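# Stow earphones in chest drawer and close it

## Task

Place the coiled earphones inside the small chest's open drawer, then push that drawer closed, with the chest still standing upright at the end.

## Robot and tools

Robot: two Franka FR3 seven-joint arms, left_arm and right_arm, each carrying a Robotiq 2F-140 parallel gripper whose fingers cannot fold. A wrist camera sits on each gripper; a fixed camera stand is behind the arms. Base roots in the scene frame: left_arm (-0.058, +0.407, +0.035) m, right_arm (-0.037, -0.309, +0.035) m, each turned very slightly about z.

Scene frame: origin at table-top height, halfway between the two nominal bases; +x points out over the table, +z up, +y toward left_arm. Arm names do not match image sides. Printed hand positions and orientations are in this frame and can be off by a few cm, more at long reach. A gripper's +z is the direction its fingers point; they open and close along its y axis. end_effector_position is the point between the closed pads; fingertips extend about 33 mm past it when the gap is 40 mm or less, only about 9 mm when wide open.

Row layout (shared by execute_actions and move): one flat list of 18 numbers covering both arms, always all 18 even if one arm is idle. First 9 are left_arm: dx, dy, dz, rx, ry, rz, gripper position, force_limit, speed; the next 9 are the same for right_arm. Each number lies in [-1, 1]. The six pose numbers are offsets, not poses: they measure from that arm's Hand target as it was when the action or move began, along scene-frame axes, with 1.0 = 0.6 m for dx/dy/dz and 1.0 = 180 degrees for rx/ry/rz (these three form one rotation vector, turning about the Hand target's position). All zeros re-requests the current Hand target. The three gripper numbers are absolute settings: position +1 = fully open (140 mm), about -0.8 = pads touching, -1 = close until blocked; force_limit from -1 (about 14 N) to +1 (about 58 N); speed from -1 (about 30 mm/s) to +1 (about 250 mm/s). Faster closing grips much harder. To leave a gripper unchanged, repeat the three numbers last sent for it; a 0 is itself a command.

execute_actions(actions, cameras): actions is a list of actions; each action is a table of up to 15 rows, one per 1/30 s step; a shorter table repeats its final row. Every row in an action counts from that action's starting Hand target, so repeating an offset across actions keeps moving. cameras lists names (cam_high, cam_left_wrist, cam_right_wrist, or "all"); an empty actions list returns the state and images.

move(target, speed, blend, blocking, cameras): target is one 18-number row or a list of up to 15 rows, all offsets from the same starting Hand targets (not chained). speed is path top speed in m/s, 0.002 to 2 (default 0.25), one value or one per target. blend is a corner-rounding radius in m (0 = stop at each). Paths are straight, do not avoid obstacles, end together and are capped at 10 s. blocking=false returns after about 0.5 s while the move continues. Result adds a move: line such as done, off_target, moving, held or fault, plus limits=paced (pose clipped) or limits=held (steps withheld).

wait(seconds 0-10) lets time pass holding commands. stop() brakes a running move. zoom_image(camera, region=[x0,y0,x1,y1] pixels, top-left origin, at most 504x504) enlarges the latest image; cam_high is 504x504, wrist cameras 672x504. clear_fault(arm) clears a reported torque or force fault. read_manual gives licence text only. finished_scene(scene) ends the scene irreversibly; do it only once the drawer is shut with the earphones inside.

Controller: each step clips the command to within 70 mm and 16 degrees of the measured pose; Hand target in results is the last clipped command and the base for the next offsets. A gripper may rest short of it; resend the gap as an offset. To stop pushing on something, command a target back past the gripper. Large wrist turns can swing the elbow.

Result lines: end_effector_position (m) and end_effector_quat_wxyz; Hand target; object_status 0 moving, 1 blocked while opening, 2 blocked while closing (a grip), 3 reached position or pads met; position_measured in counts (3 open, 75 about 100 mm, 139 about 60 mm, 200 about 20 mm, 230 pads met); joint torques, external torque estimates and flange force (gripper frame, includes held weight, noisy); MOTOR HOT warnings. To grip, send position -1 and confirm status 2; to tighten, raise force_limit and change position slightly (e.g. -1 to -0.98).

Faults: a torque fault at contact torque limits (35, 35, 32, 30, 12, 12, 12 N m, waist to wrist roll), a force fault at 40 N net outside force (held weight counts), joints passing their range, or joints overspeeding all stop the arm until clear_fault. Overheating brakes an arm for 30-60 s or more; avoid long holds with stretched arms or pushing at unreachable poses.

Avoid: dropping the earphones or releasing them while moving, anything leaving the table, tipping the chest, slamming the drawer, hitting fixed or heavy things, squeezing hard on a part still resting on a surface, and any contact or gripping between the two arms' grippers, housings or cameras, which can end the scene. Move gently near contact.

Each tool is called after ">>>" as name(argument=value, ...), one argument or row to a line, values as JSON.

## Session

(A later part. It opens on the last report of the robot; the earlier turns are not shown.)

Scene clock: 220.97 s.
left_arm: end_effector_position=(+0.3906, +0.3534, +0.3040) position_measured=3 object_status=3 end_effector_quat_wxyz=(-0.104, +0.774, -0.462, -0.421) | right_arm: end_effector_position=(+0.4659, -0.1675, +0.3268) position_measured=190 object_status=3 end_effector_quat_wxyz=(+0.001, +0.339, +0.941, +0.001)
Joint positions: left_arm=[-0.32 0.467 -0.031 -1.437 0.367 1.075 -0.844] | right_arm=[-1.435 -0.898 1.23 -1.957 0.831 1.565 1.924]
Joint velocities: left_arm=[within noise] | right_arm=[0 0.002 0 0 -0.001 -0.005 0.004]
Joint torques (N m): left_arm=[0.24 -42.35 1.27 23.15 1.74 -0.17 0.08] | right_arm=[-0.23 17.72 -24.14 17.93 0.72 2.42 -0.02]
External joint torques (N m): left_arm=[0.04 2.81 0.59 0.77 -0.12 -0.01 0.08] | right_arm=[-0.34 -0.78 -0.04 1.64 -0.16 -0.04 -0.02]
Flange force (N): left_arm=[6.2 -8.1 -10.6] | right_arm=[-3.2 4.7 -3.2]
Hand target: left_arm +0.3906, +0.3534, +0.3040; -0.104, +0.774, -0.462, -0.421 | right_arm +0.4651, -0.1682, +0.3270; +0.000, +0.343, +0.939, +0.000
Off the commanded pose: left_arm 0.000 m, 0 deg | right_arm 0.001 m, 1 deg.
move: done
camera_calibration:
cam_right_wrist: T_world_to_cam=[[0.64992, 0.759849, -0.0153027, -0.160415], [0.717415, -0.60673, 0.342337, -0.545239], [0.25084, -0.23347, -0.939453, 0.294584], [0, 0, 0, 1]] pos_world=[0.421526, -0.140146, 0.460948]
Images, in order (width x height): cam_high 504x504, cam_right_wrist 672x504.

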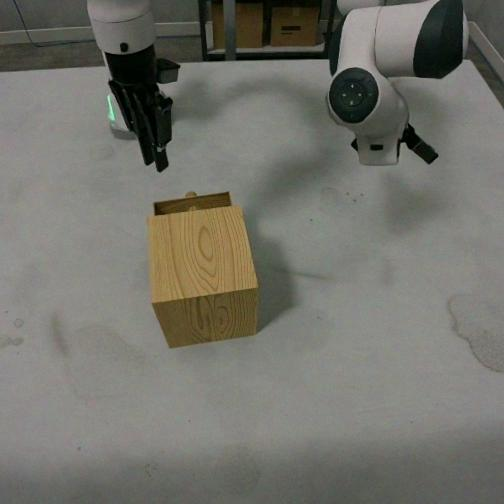

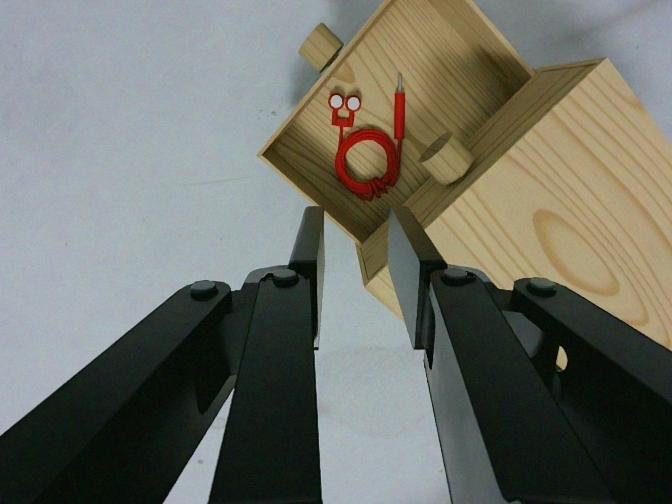

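>>> move(
  target=[
    [0,0,0,0,0,0,1,1,1,-0.217,0.069,0,0,0,0.2606,0.175,-0.5,0],
    [0,0,0,0,0,0,1,1,1,-0.217,0.069,-0.37,0,0,0.2606,0.175,-0.5,0],
  ],
  speed=0.3,
  blend=[0.01,0],
  cameras=["cam_high","cam_right_wrist"],
)

>>> zoom_image(
  camera="cam_high",
  region=[110, 140, 270, 300],
)

Scene clock: 250.17 s.
left_arm: end_effector_position=(+0.3906, +0.3534, +0.3040) position_measured=3 object_status=3 end_effector_quat_wxyz=(-0.104, +0.774, -0.462, -0.421) | right_arm: end_effector_position=(+0.3338, -0.1275, +0.1049) position_measured=107 object_status=3 end_effector_quat_wxyz=(-0.002, -0.056, +0.998, -0.001)
Joint positions: left_arm=[-0.32 0.467 -0.031 -1.437 0.367 1.075 -0.844] | right_arm=[-0.966 -0.803 1.443 -2.586 1.01 2.141 1.202]
Joint velocities: left_arm=[within noise] | right_arm=[0.001 0 -0.001 0 -0.001 0.002 -0.005]
Joint torques (N m): left_arm=[0.24 -42.35 1.27 23.13 1.74 -0.17 0.11] | right_arm=[-0.31 10.72 -18.16 16.09 0.93 2.69 -0.37]
External joint torques (N m): left_arm=[0.11 3.08 0.64 0.59 -0.12 -0.03 0.11] | right_arm=[-0.22 0.09 0.75 1.67 0.27 0.22 -0.37]
Flange force (N): left_arm=[6.5 -8.3 -10.3] | right_arm=[-7.6 1.5 4.1]
Hand target: left_arm +0.3906, +0.3534, +0.3040; -0.104, +0.774, -0.462, -0.421 | right_arm +0.3349, -0.1268, +0.1050; +0.000, -0.059, +0.998, +0.000
Off the commanded pose: left_arm 0.000 m, 0 deg | right_arm 0.001 m, 0 deg.
move: done
camera_calibration:
cam_right_wrist: T_world_to_cam=[[-0.094937, 0.995263, -0.0209262, 0.170951], [0.936013, 0.0964025, 0.338507, -0.333159], [0.338921, 0.0125496, -0.940731, 0.130734], [0, 0, 0, 1]] pos_world=[0.283762, -0.139665, 0.23934]
Images, in order (width x height): cam_high 504x504, cam_right_wrist 672x504.

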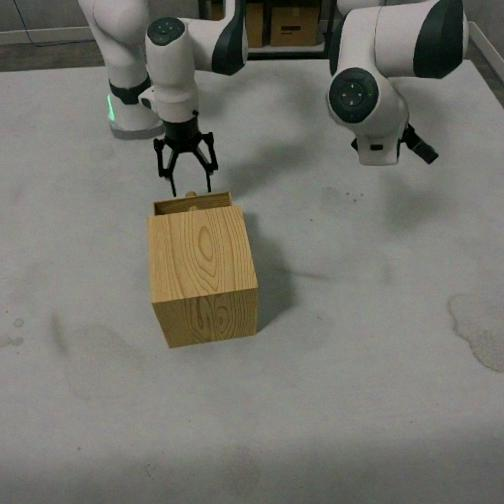

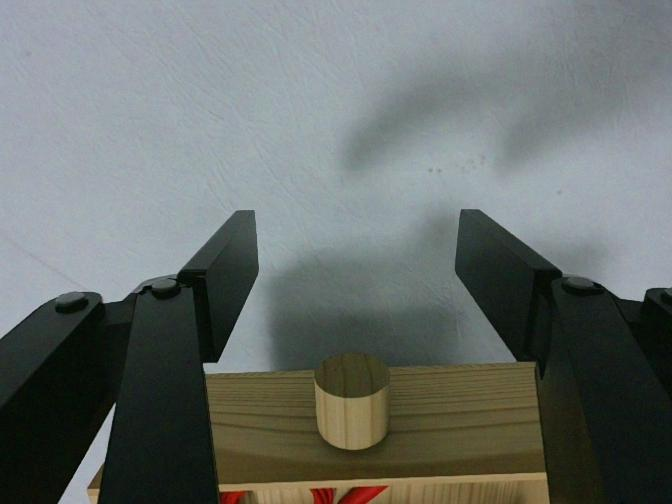

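Scaled by 3.150 from the camera's 504x504 image, which has a finer 720x720 frame.

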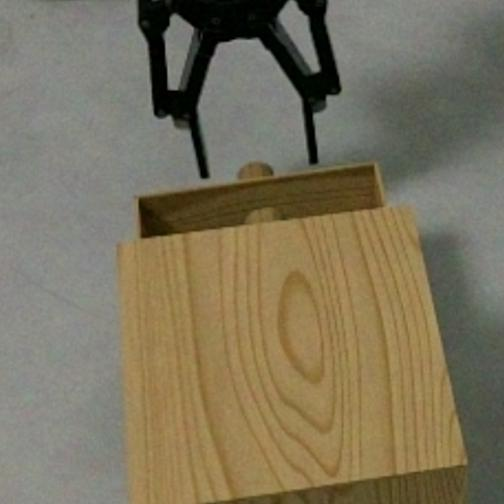

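>>> move(
  target=[
    [0,0,0,0,0,0,1,1,1,0.083,0.0098,0,0,0,0,0.175,-0.5,0],
    [0,0,0,0,0,0,1,1,1,0.233,0.0277,0,0,0,0,0.175,-0.5,0],
  ],
  speed=[0.06,0.08],
  blend=0.01,
  cameras=["cam_high","cam_right_wrist"],
)

>>> zoom_image(
  camera="cam_high",
  region=[110, 140, 270, 300],
)

Scene clock: 261.80 s.
left_arm: end_effector_position=(+0.3906, +0.3534, +0.3040) position_measured=3 object_status=3 end_effector_quat_wxyz=(-0.104, +0.774, -0.462, -0.421) | right_arm: end_effector_position=(+0.4757, -0.1094, +0.1058) position_measured=107 object_status=3 end_effector_quat_wxyz=(+0.002, -0.061, +0.998, +0.002)
Joint positions: left_arm=[-0.32 0.467 -0.031 -1.437 0.367 1.075 -0.844] | right_arm=[-1.539 -0.808 1.777 -2.143 0.96 2.095 1.191]
Joint velocities: left_arm=[within noise] | right_arm=[-0.001 0.001 0.002 0.003 -0.002 -0.004 -0.001]
Joint torques (N m): left_arm=[0.25 -42.35 1.27 23.11 1.75 -0.17 0.07] | right_arm=[0.03 22.93 -20.82 17.32 0.39 2.23 0.02]
External joint torques (N m): left_arm=[0.17 2.98 0.68 0.63 -0.1 -0.01 0.07] | right_arm=[0.16 -1.59 1.82 1.85 -0.3 -0.26 0.02]
Flange force (N): left_arm=[6.3 -8.3 -10.2] | right_arm=[-11.3 3.3 4.2]
Hand target: left_arm +0.3906, +0.3534, +0.3040; -0.104, +0.774, -0.462, -0.421 | right_arm +0.4747, -0.1102, +0.1050; +0.000, -0.059, +0.998, +0.000
Off the commanded pose: left_arm 0.000 m, 0 deg | right_arm 0.002 m, 0 deg.
move: done
camera_calibration:
cam_right_wrist: T_world_to_cam=[[-0.106504, 0.994193, -0.0153988, 0.171196], [0.93256, 0.10525, 0.345332, -0.466072], [0.344947, 0.0224188, -0.938354, 0.0812744], [0, 0, 0, 1]] pos_world=[0.424838, -0.12297, 0.23985]
Images, in order (width x height): cam_high 504x504, cam_right_wrist 672x504.

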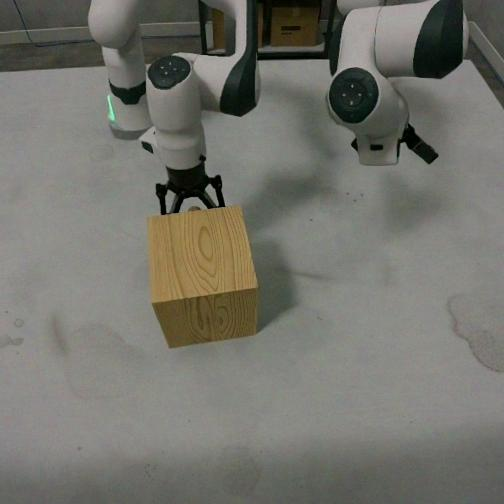

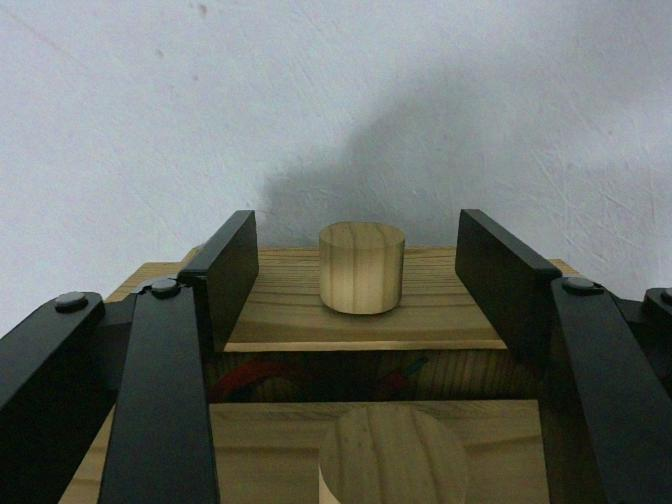

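Scaled by 3.150 from the camera's 504x504 image, which has a finer 720x720 frame.

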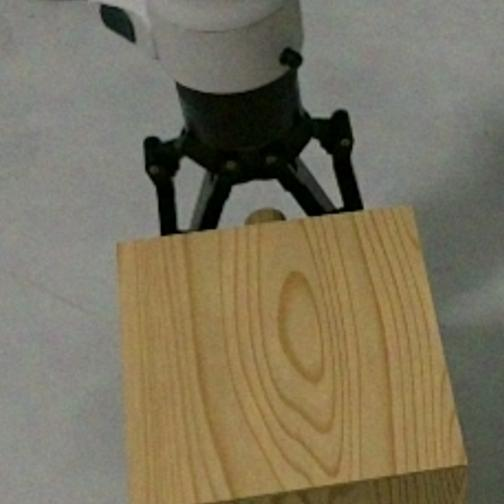

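>>> move(
  target=[
    [0,0,0,0,0,0,1,1,1,0.025,0.003,0,0,0,0,0.175,-0.5,0],
  ],
  speed=0.05,
  cameras=["cam_high","cam_right_wrist"],
)

Scene clock: 266.67 s.
left_arm: end_effector_position=(+0.3906, +0.3534, +0.3040) position_measured=3 object_status=3 end_effector_quat_wxyz=(-0.104, +0.774, -0.462, -0.421) | right_arm: end_effector_position=(+0.4904, -0.1077, +0.1058) position_measured=107 object_status=3 end_effector_quat_wxyz=(+0.002, -0.062, +0.998, +0.002)
Joint positions: left_arm=[-0.32 0.467 -0.031 -1.437 0.367 1.075 -0.844] | right_arm=[-1.594 -0.824 1.805 -2.09 0.959 2.079 1.194]
Joint velocities: left_arm=[within noise] | right_arm=[-0.001 -0.001 0.001 0.001 0 -0.004 0.001]
Joint torques (N m): left_arm=[0.21 -42.38 1.31 23.11 1.74 -0.19 0.1] | right_arm=[-0.93 24.4 -22.14 17.49 0.43 2.35 0.07]
External joint torques (N m): left_arm=[0.03 2.78 0.64 0.71 -0.12 -0.04 0.1] | right_arm=[-0.95 -1.87 0.77 1.94 -0.26 -0.13 0.07]
Flange force (N): left_arm=[6.1 -8.0 -10.3] | right_arm=[-13.9 1.9 3.6]
Hand target: left_arm +0.3906, +0.3534, +0.3040; -0.104, +0.774, -0.462, -0.421 | right_arm +0.4897, -0.1084, +0.1050; +0.000, -0.059, +0.998, +0.000
Off the commanded pose: left_arm 0.000 m, 0 deg | right_arm 0.001 m, 0 deg.
move: done
camera_calibration:
cam_right_wrist: T_world_to_cam=[[-0.107521, 0.994082, -0.0154861, 0.171547], [0.932657, 0.106248, 0.344764, -0.479931], [0.344369, 0.0226263, -0.938562, 0.0764251], [0, 0, 0, 1]] pos_world=[0.439737, -0.121269, 0.239849]
Images, in order (width x height): cam_high 504x504, cam_right_wrist 672x504.

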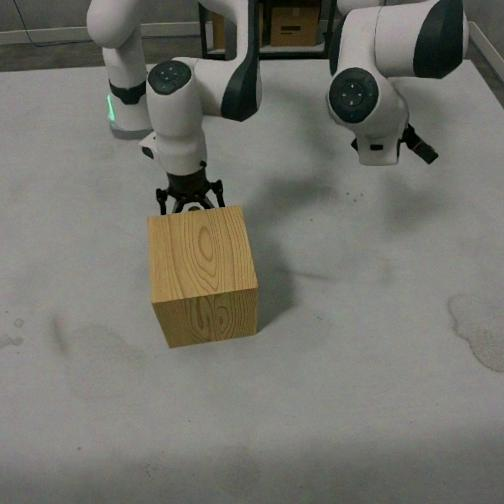

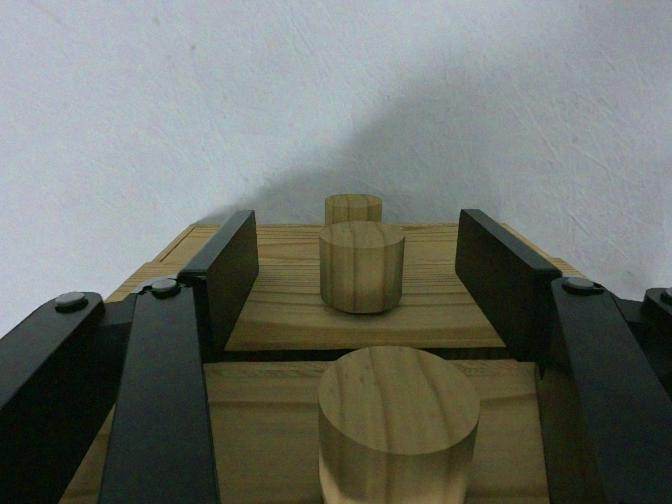

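>>> move(
  target=[
    [0,0,0,0,0,0,1,1,1,0.0105,0.0012,0,0,0,0,0.175,-0.5,0],
  ],
  speed=0.04,
  cameras=["cam_right_wrist"],
)

Scene clock: 271.17 s.
left_arm: end_effector_position=(+0.3906, +0.3534, +0.3040) position_measured=3 object_status=3 end_effector_quat_wxyz=(-0.104, +0.774, -0.462, -0.421) | right_arm: end_effector_position=(+0.4964, -0.1069, +0.1057) position_measured=107 object_status=3 end_effector_quat_wxyz=(+0.001, -0.062, +0.998, +0.001)
Joint positions: left_arm=[-0.32 0.467 -0.031 -1.437 0.367 1.075 -0.844] | right_arm=[-1.616 -0.832 1.816 -2.067 0.959 2.071 1.195]
Joint velocities: left_arm=[within noise] | right_arm=[-0.001 -0.001 0.001 0.003 0 -0.003 0]
Joint torques (N m): left_arm=[0.19 -42.39 1.25 23.15 1.74 -0.17 0.07] | right_arm=[-1.09 26.1 -22.47 16.91 0.56 2.44 0.06]
External joint torques (N m): left_arm=[-0.01 2.92 0.57 0.69 -0.12 -0.02 0.07] | right_arm=[-1.15 -1.01 0.65 1.34 -0.13 -0.04 0.06]
Flange force (N): left_arm=[6.4 -8.1 -10.5] | right_arm=[-11.2 0.8 3.2]
Hand target: left_arm +0.3906, +0.3534, +0.3040; -0.104, +0.774, -0.462, -0.421 | right_arm +0.4960, -0.1076, +0.1050; +0.000, -0.059, +0.998, +0.000
Off the commanded pose: left_arm 0.000 m, 0 deg | right_arm 0.001 m, 0 deg.
move: done
camera_calibration:
cam_right_wrist: T_world_to_cam=[[-0.107815, 0.994045, -0.0158135, 0.17161], [0.932915, 0.106656, 0.343938, -0.485539], [0.343576, 0.022329, -0.938859, 0.0746005], [0, 0, 0, 1]] pos_world=[0.445838, -0.120468, 0.239749]
Images, in order (width x height): cam_right_wrist 672x504.

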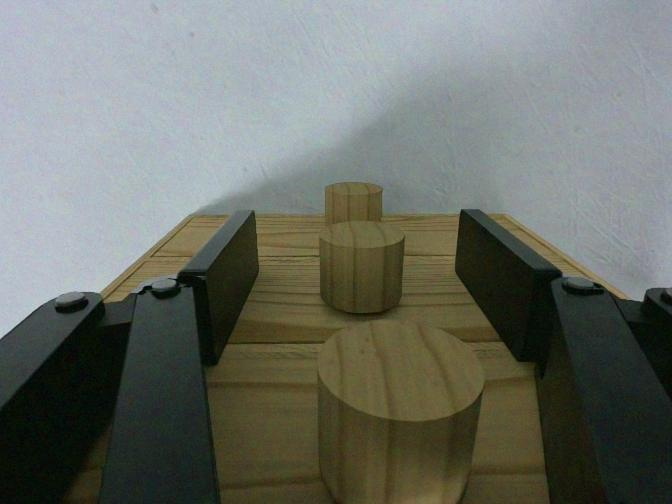

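Nearly flush; push a little more until it stops.

>>> move(
  target=[
    [0,0,0,0,0,0,1,1,1,0.006,0.0007,0,0,0,0,0.175,-0.5,0],
  ],
  speed=0.03,
  cameras=["cam_right_wrist"],
)

Scene clock: 275.60 s.
left_arm: end_effector_position=(+0.3906, +0.3534, +0.3040) position_measured=3 object_status=3 end_effector_quat_wxyz=(-0.104, +0.774, -0.462, -0.421) | right_arm: end_effector_position=(+0.4973, -0.1064, +0.1049) position_measured=107 object_status=3 end_effector_quat_wxyz=(-0.003, -0.060, +0.998, +0.002)
Joint positions: left_arm=[-0.32 0.467 -0.031 -1.437 0.367 1.075 -0.844] | right_arm=[-1.627 -0.837 1.821 -2.056 0.959 2.06 1.199]
Joint torques (N m): left_arm=[0.25 -42.34 1.25 23.11 1.74 -0.18 0.08] | right_arm=[-1.04 25.03 -22.58 18.84 0.99 3.37 -0.09]
External joint torques (N m): left_arm=[0.34 2.8 0.79 0.72 -0.1 -0.03 0.08] | right_arm=[-0.98 -2.4 0.65 3.39 0.3 0.9 -0.09]
Flange force (N): left_arm=[5.9 -8.3 -10.2] | right_arm=[-18.7 2.7 5.9]
Hand target: left_arm +0.3906, +0.3534, +0.3040; -0.104, +0.774, -0.462, -0.421 | right_arm +0.4996, -0.1072, +0.1050; +0.000, -0.059, +0.998, +0.000
Off the commanded pose: left_arm 0.000 m, 0 deg | right_arm 0.002 m, 0 deg.
move: done
camera_calibration:
cam_right_wrist: T_world_to_cam=[[-0.104705, 0.994397, -0.0145132, 0.169544], [0.935802, 0.103454, 0.337005, -0.487176], [0.336619, 0.0217046, -0.941391, 0.0772308], [0, 0, 0, 1]] pos_world=[0.447654, -0.119871, 0.239346]
Images, in order (width x height): cam_right_wrist 672x504.

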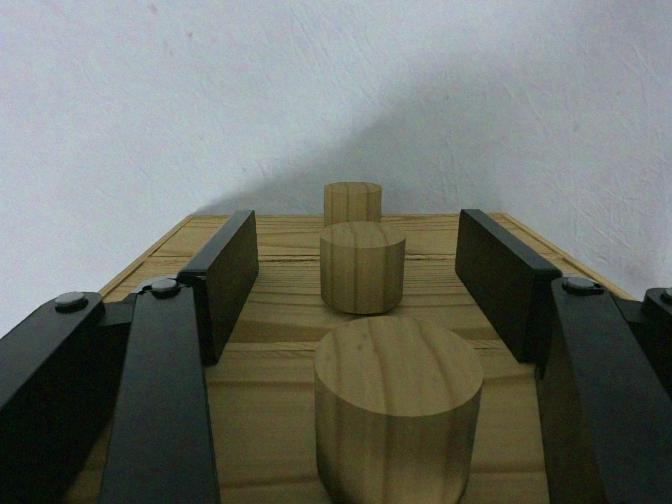

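>>> move(
  target=[
    [0,0,0,0,0,0,1,1,1,-0.16,-0.019,0,0,0,0,0.175,-0.5,0],
  ],
  speed=0.15,
  cameras=["cam_high","cam_right_wrist"],
)

>>> zoom_image(
  camera="cam_right_wrist",
  region=[100, 330, 560, 504],
)

Scene clock: 285.63 s.
left_arm: end_effector_position=(+0.3906, +0.3534, +0.3040) position_measured=3 object_status=3 end_effector_quat_wxyz=(-0.104, +0.774, -0.462, -0.421) | right_arm: end_effector_position=(+0.4029, -0.1191, +0.1047) position_measured=107 object_status=3 end_effector_quat_wxyz=(-0.002, -0.056, +0.998, -0.001)
Joint positions: left_arm=[-0.32 0.467 -0.031 -1.437 0.367 1.075 -0.844] | right_arm=[-1.263 -0.779 1.616 -2.376 0.976 2.133 1.193]
Joint velocities: left_arm=[within noise] | right_arm=[0 0 -0.001 0 0 0.004 -0.002]
Joint torques (N m): left_arm=[0.22 -42.37 1.3 23.12 1.74 -0.18 0.12] | right_arm=[0.81 16.15 -20.76 15.93 0.99 2.75 -0.38]
External joint torques (N m): left_arm=[0.15 2.83 0.71 0.7 -0.11 -0.03 0.12] | right_arm=[0.7 -0.42 -0.12 0.79 0.32 0.28 -0.38]
Flange force (N): left_arm=[6.1 -8.2 -10.3] | right_arm=[0.8 0.7 -0.4]
Hand target: left_arm +0.3906, +0.3534, +0.3040; -0.104, +0.774, -0.462, -0.421 | right_arm +0.4036, -0.1186, +0.1050; +0.000, -0.059, +0.998, +0.000
Off the commanded pose: left_arm 0.000 m, 0 deg | right_arm 0.001 m, 0 deg.
move: done
camera_calibration:
cam_right_wrist: T_world_to_cam=[[-0.0961646, 0.995156, -0.0204199, 0.169564], [0.936205, 0.0973971, 0.337689, -0.398499], [0.338042, 0.0133565, -0.941036, 0.107444], [0, 0, 0, 1]] pos_world=[0.353062, -0.131365, 0.23914]
Images, in order (width x height): cam_high 504x504, cam_right_wrist 672x504.

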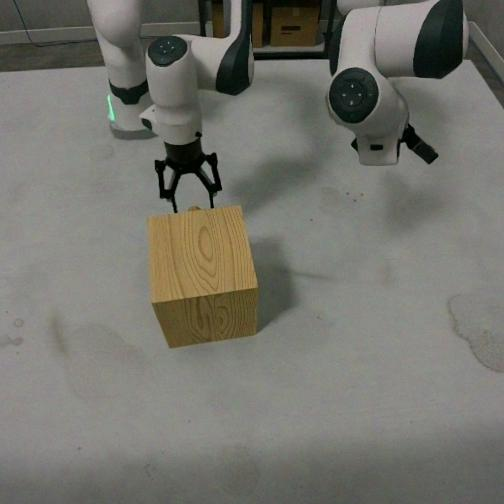

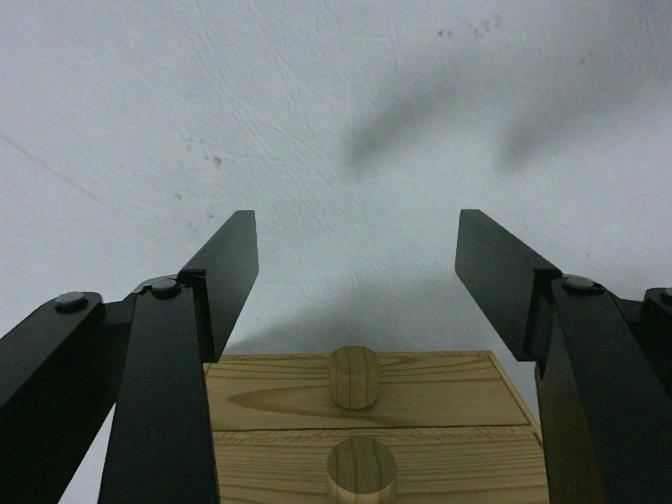

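Scaled by 1.096 from the camera's 672x504 image, which has a finer 960x720 frame.

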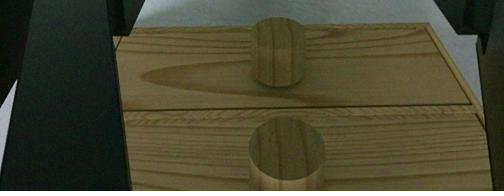

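>>> move(
  target=[
    [0,0,0,0,0,0,1,1,1,0.14,0.0167,0,0,0,0,0.175,-0.5,0],
    [0,0,0,0,0,0,1,1,1,0.1685,0.0201,0,0,0,0,0.175,-0.5,0],
  ],
  speed=[0.15,0.03],
  blend=0.005,
  cameras=["cam_right_wrist"],
)

>>> zoom_image(
  camera="cam_right_wrist",
  region=[100, 180, 600, 420],
)

Scene clock: 294.33 s.
left_arm: end_effector_position=(+0.3906, +0.3534, +0.3040) position_measured=3 object_status=3 end_effector_quat_wxyz=(-0.104, +0.774, -0.462, -0.421) | right_arm: end_effector_position=(+0.4973, -0.1072, +0.1037) position_measured=107 object_status=3 end_effector_quat_wxyz=(-0.010, -0.060, +0.998, +0.002)
Joint positions: left_arm=[-0.32 0.467 -0.031 -1.437 0.367 1.075 -0.844] | right_arm=[-1.645 -0.838 1.831 -2.041 0.951 2.045 1.203]
Joint torques (N m): left_arm=[0.23 -42.38 1.33 23.08 1.75 -0.18 0.07] | right_arm=[-0.63 25.39 -21.85 19.77 2.12 5.08 -0.14]
External joint torques (N m): left_arm=[0.28 3.02 0.84 0.55 -0.1 -0.03 0.06] | right_arm=[-0.57 -2.53 1.34 4.32 1.43 2.66 -0.14]
Flange force (N): left_arm=[6.2 -8.3 -9.8] | right_arm=[-20.4 3.7 10.8]
Hand target: left_arm +0.3906, +0.3534, +0.3040; -0.104, +0.774, -0.462, -0.421 | right_arm +0.5047, -0.1066, +0.1050; +0.000, -0.059, +0.998, +0.000
Off the commanded pose: left_arm 0.000 m, 0 deg | right_arm 0.008 m, 1 deg.
move: off_target (right_arm)
camera_calibration:
cam_right_wrist: T_world_to_cam=[[-0.104457, 0.994435, -0.0137055, 0.170134], [0.940565, 0.103257, 0.323535, -0.487681], [0.323149, 0.0209045, -0.946117, 0.0832085], [0, 0, 0, 1]] pos_world=[0.449578, -0.12057, 0.238838]
Images, in order (width x height): cam_right_wrist 672x504.

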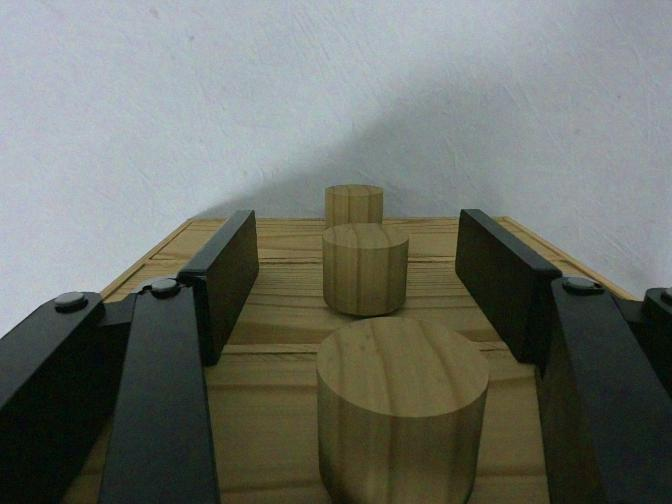

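Scaled by 1.008 from the camera's 672x504 image, which has a finer 960x720 frame.

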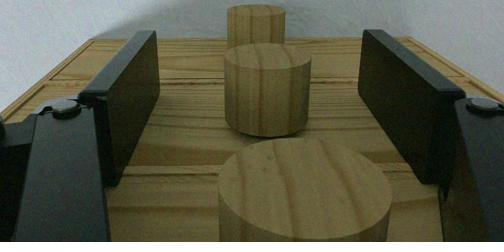

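Same stopping position: fully shut. Back off.

>>> move(
  target=[
    [0,0,0,0,0,0,1,1,1,-0.16,-0.019,0,0,0,0,0.175,-0.5,0],
  ],
  speed=0.15,
  cameras=["cam_high"],
)

>>> finished_scene(
  scene=2,
)

Scene clock: 299.67 s.
left_arm: end_effector_position=(+0.3906, +0.3534, +0.3040) position_measured=3 object_status=3 end_effector_quat_wxyz=(-0.104, +0.774, -0.462, -0.421) | right_arm: end_effector_position=(+0.4080, -0.1185, +0.1047) position_measured=107 object_status=3 end_effector_quat_wxyz=(-0.002, -0.056, +0.998, -0.001)
Joint positions: left_arm=[-0.32 0.467 -0.031 -1.437 0.367 1.075 -0.844] | right_arm=[-1.284 -0.778 1.629 -2.36 0.973 2.132 1.195]
Joint velocities: left_arm=[within noise] | right_arm=[0.001 0.001 -0.001 -0.002 0 0.005 -0.002]
Joint torques (N m): left_arm=[0.25 -42.39 1.21 23.12 1.75 -0.16 0.09] | right_arm=[0.53 16.82 -20.88 15.92 1 2.79 -0.29]
External joint torques (N m): left_arm=[0.14 2.86 0.59 0.68 -0.11 -0.01 0.09] | right_arm=[0.51 -0.3 -0.06 0.72 0.33 0.31 -0.29]
Flange force (N): left_arm=[6.2 -8.1 -10.2] | right_arm=[0.1 0.6 0.2]
Hand target: left_arm +0.3906, +0.3534, +0.3040; -0.104, +0.774, -0.462, -0.421 | right_arm +0.4087, -0.1180, +0.1050; +0.000, -0.059, +0.998, +0.000
Off the commanded pose: left_arm 0.000 m, 0 deg | right_arm 0.001 m, 0 deg.
move: done
Images, in order (width x height): cam_high 504x504.

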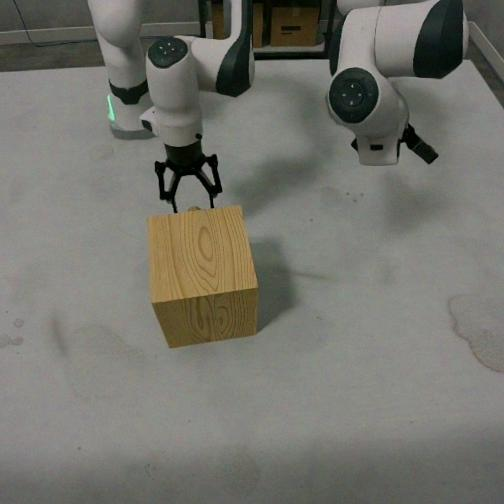

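The scene is finished: the task was done.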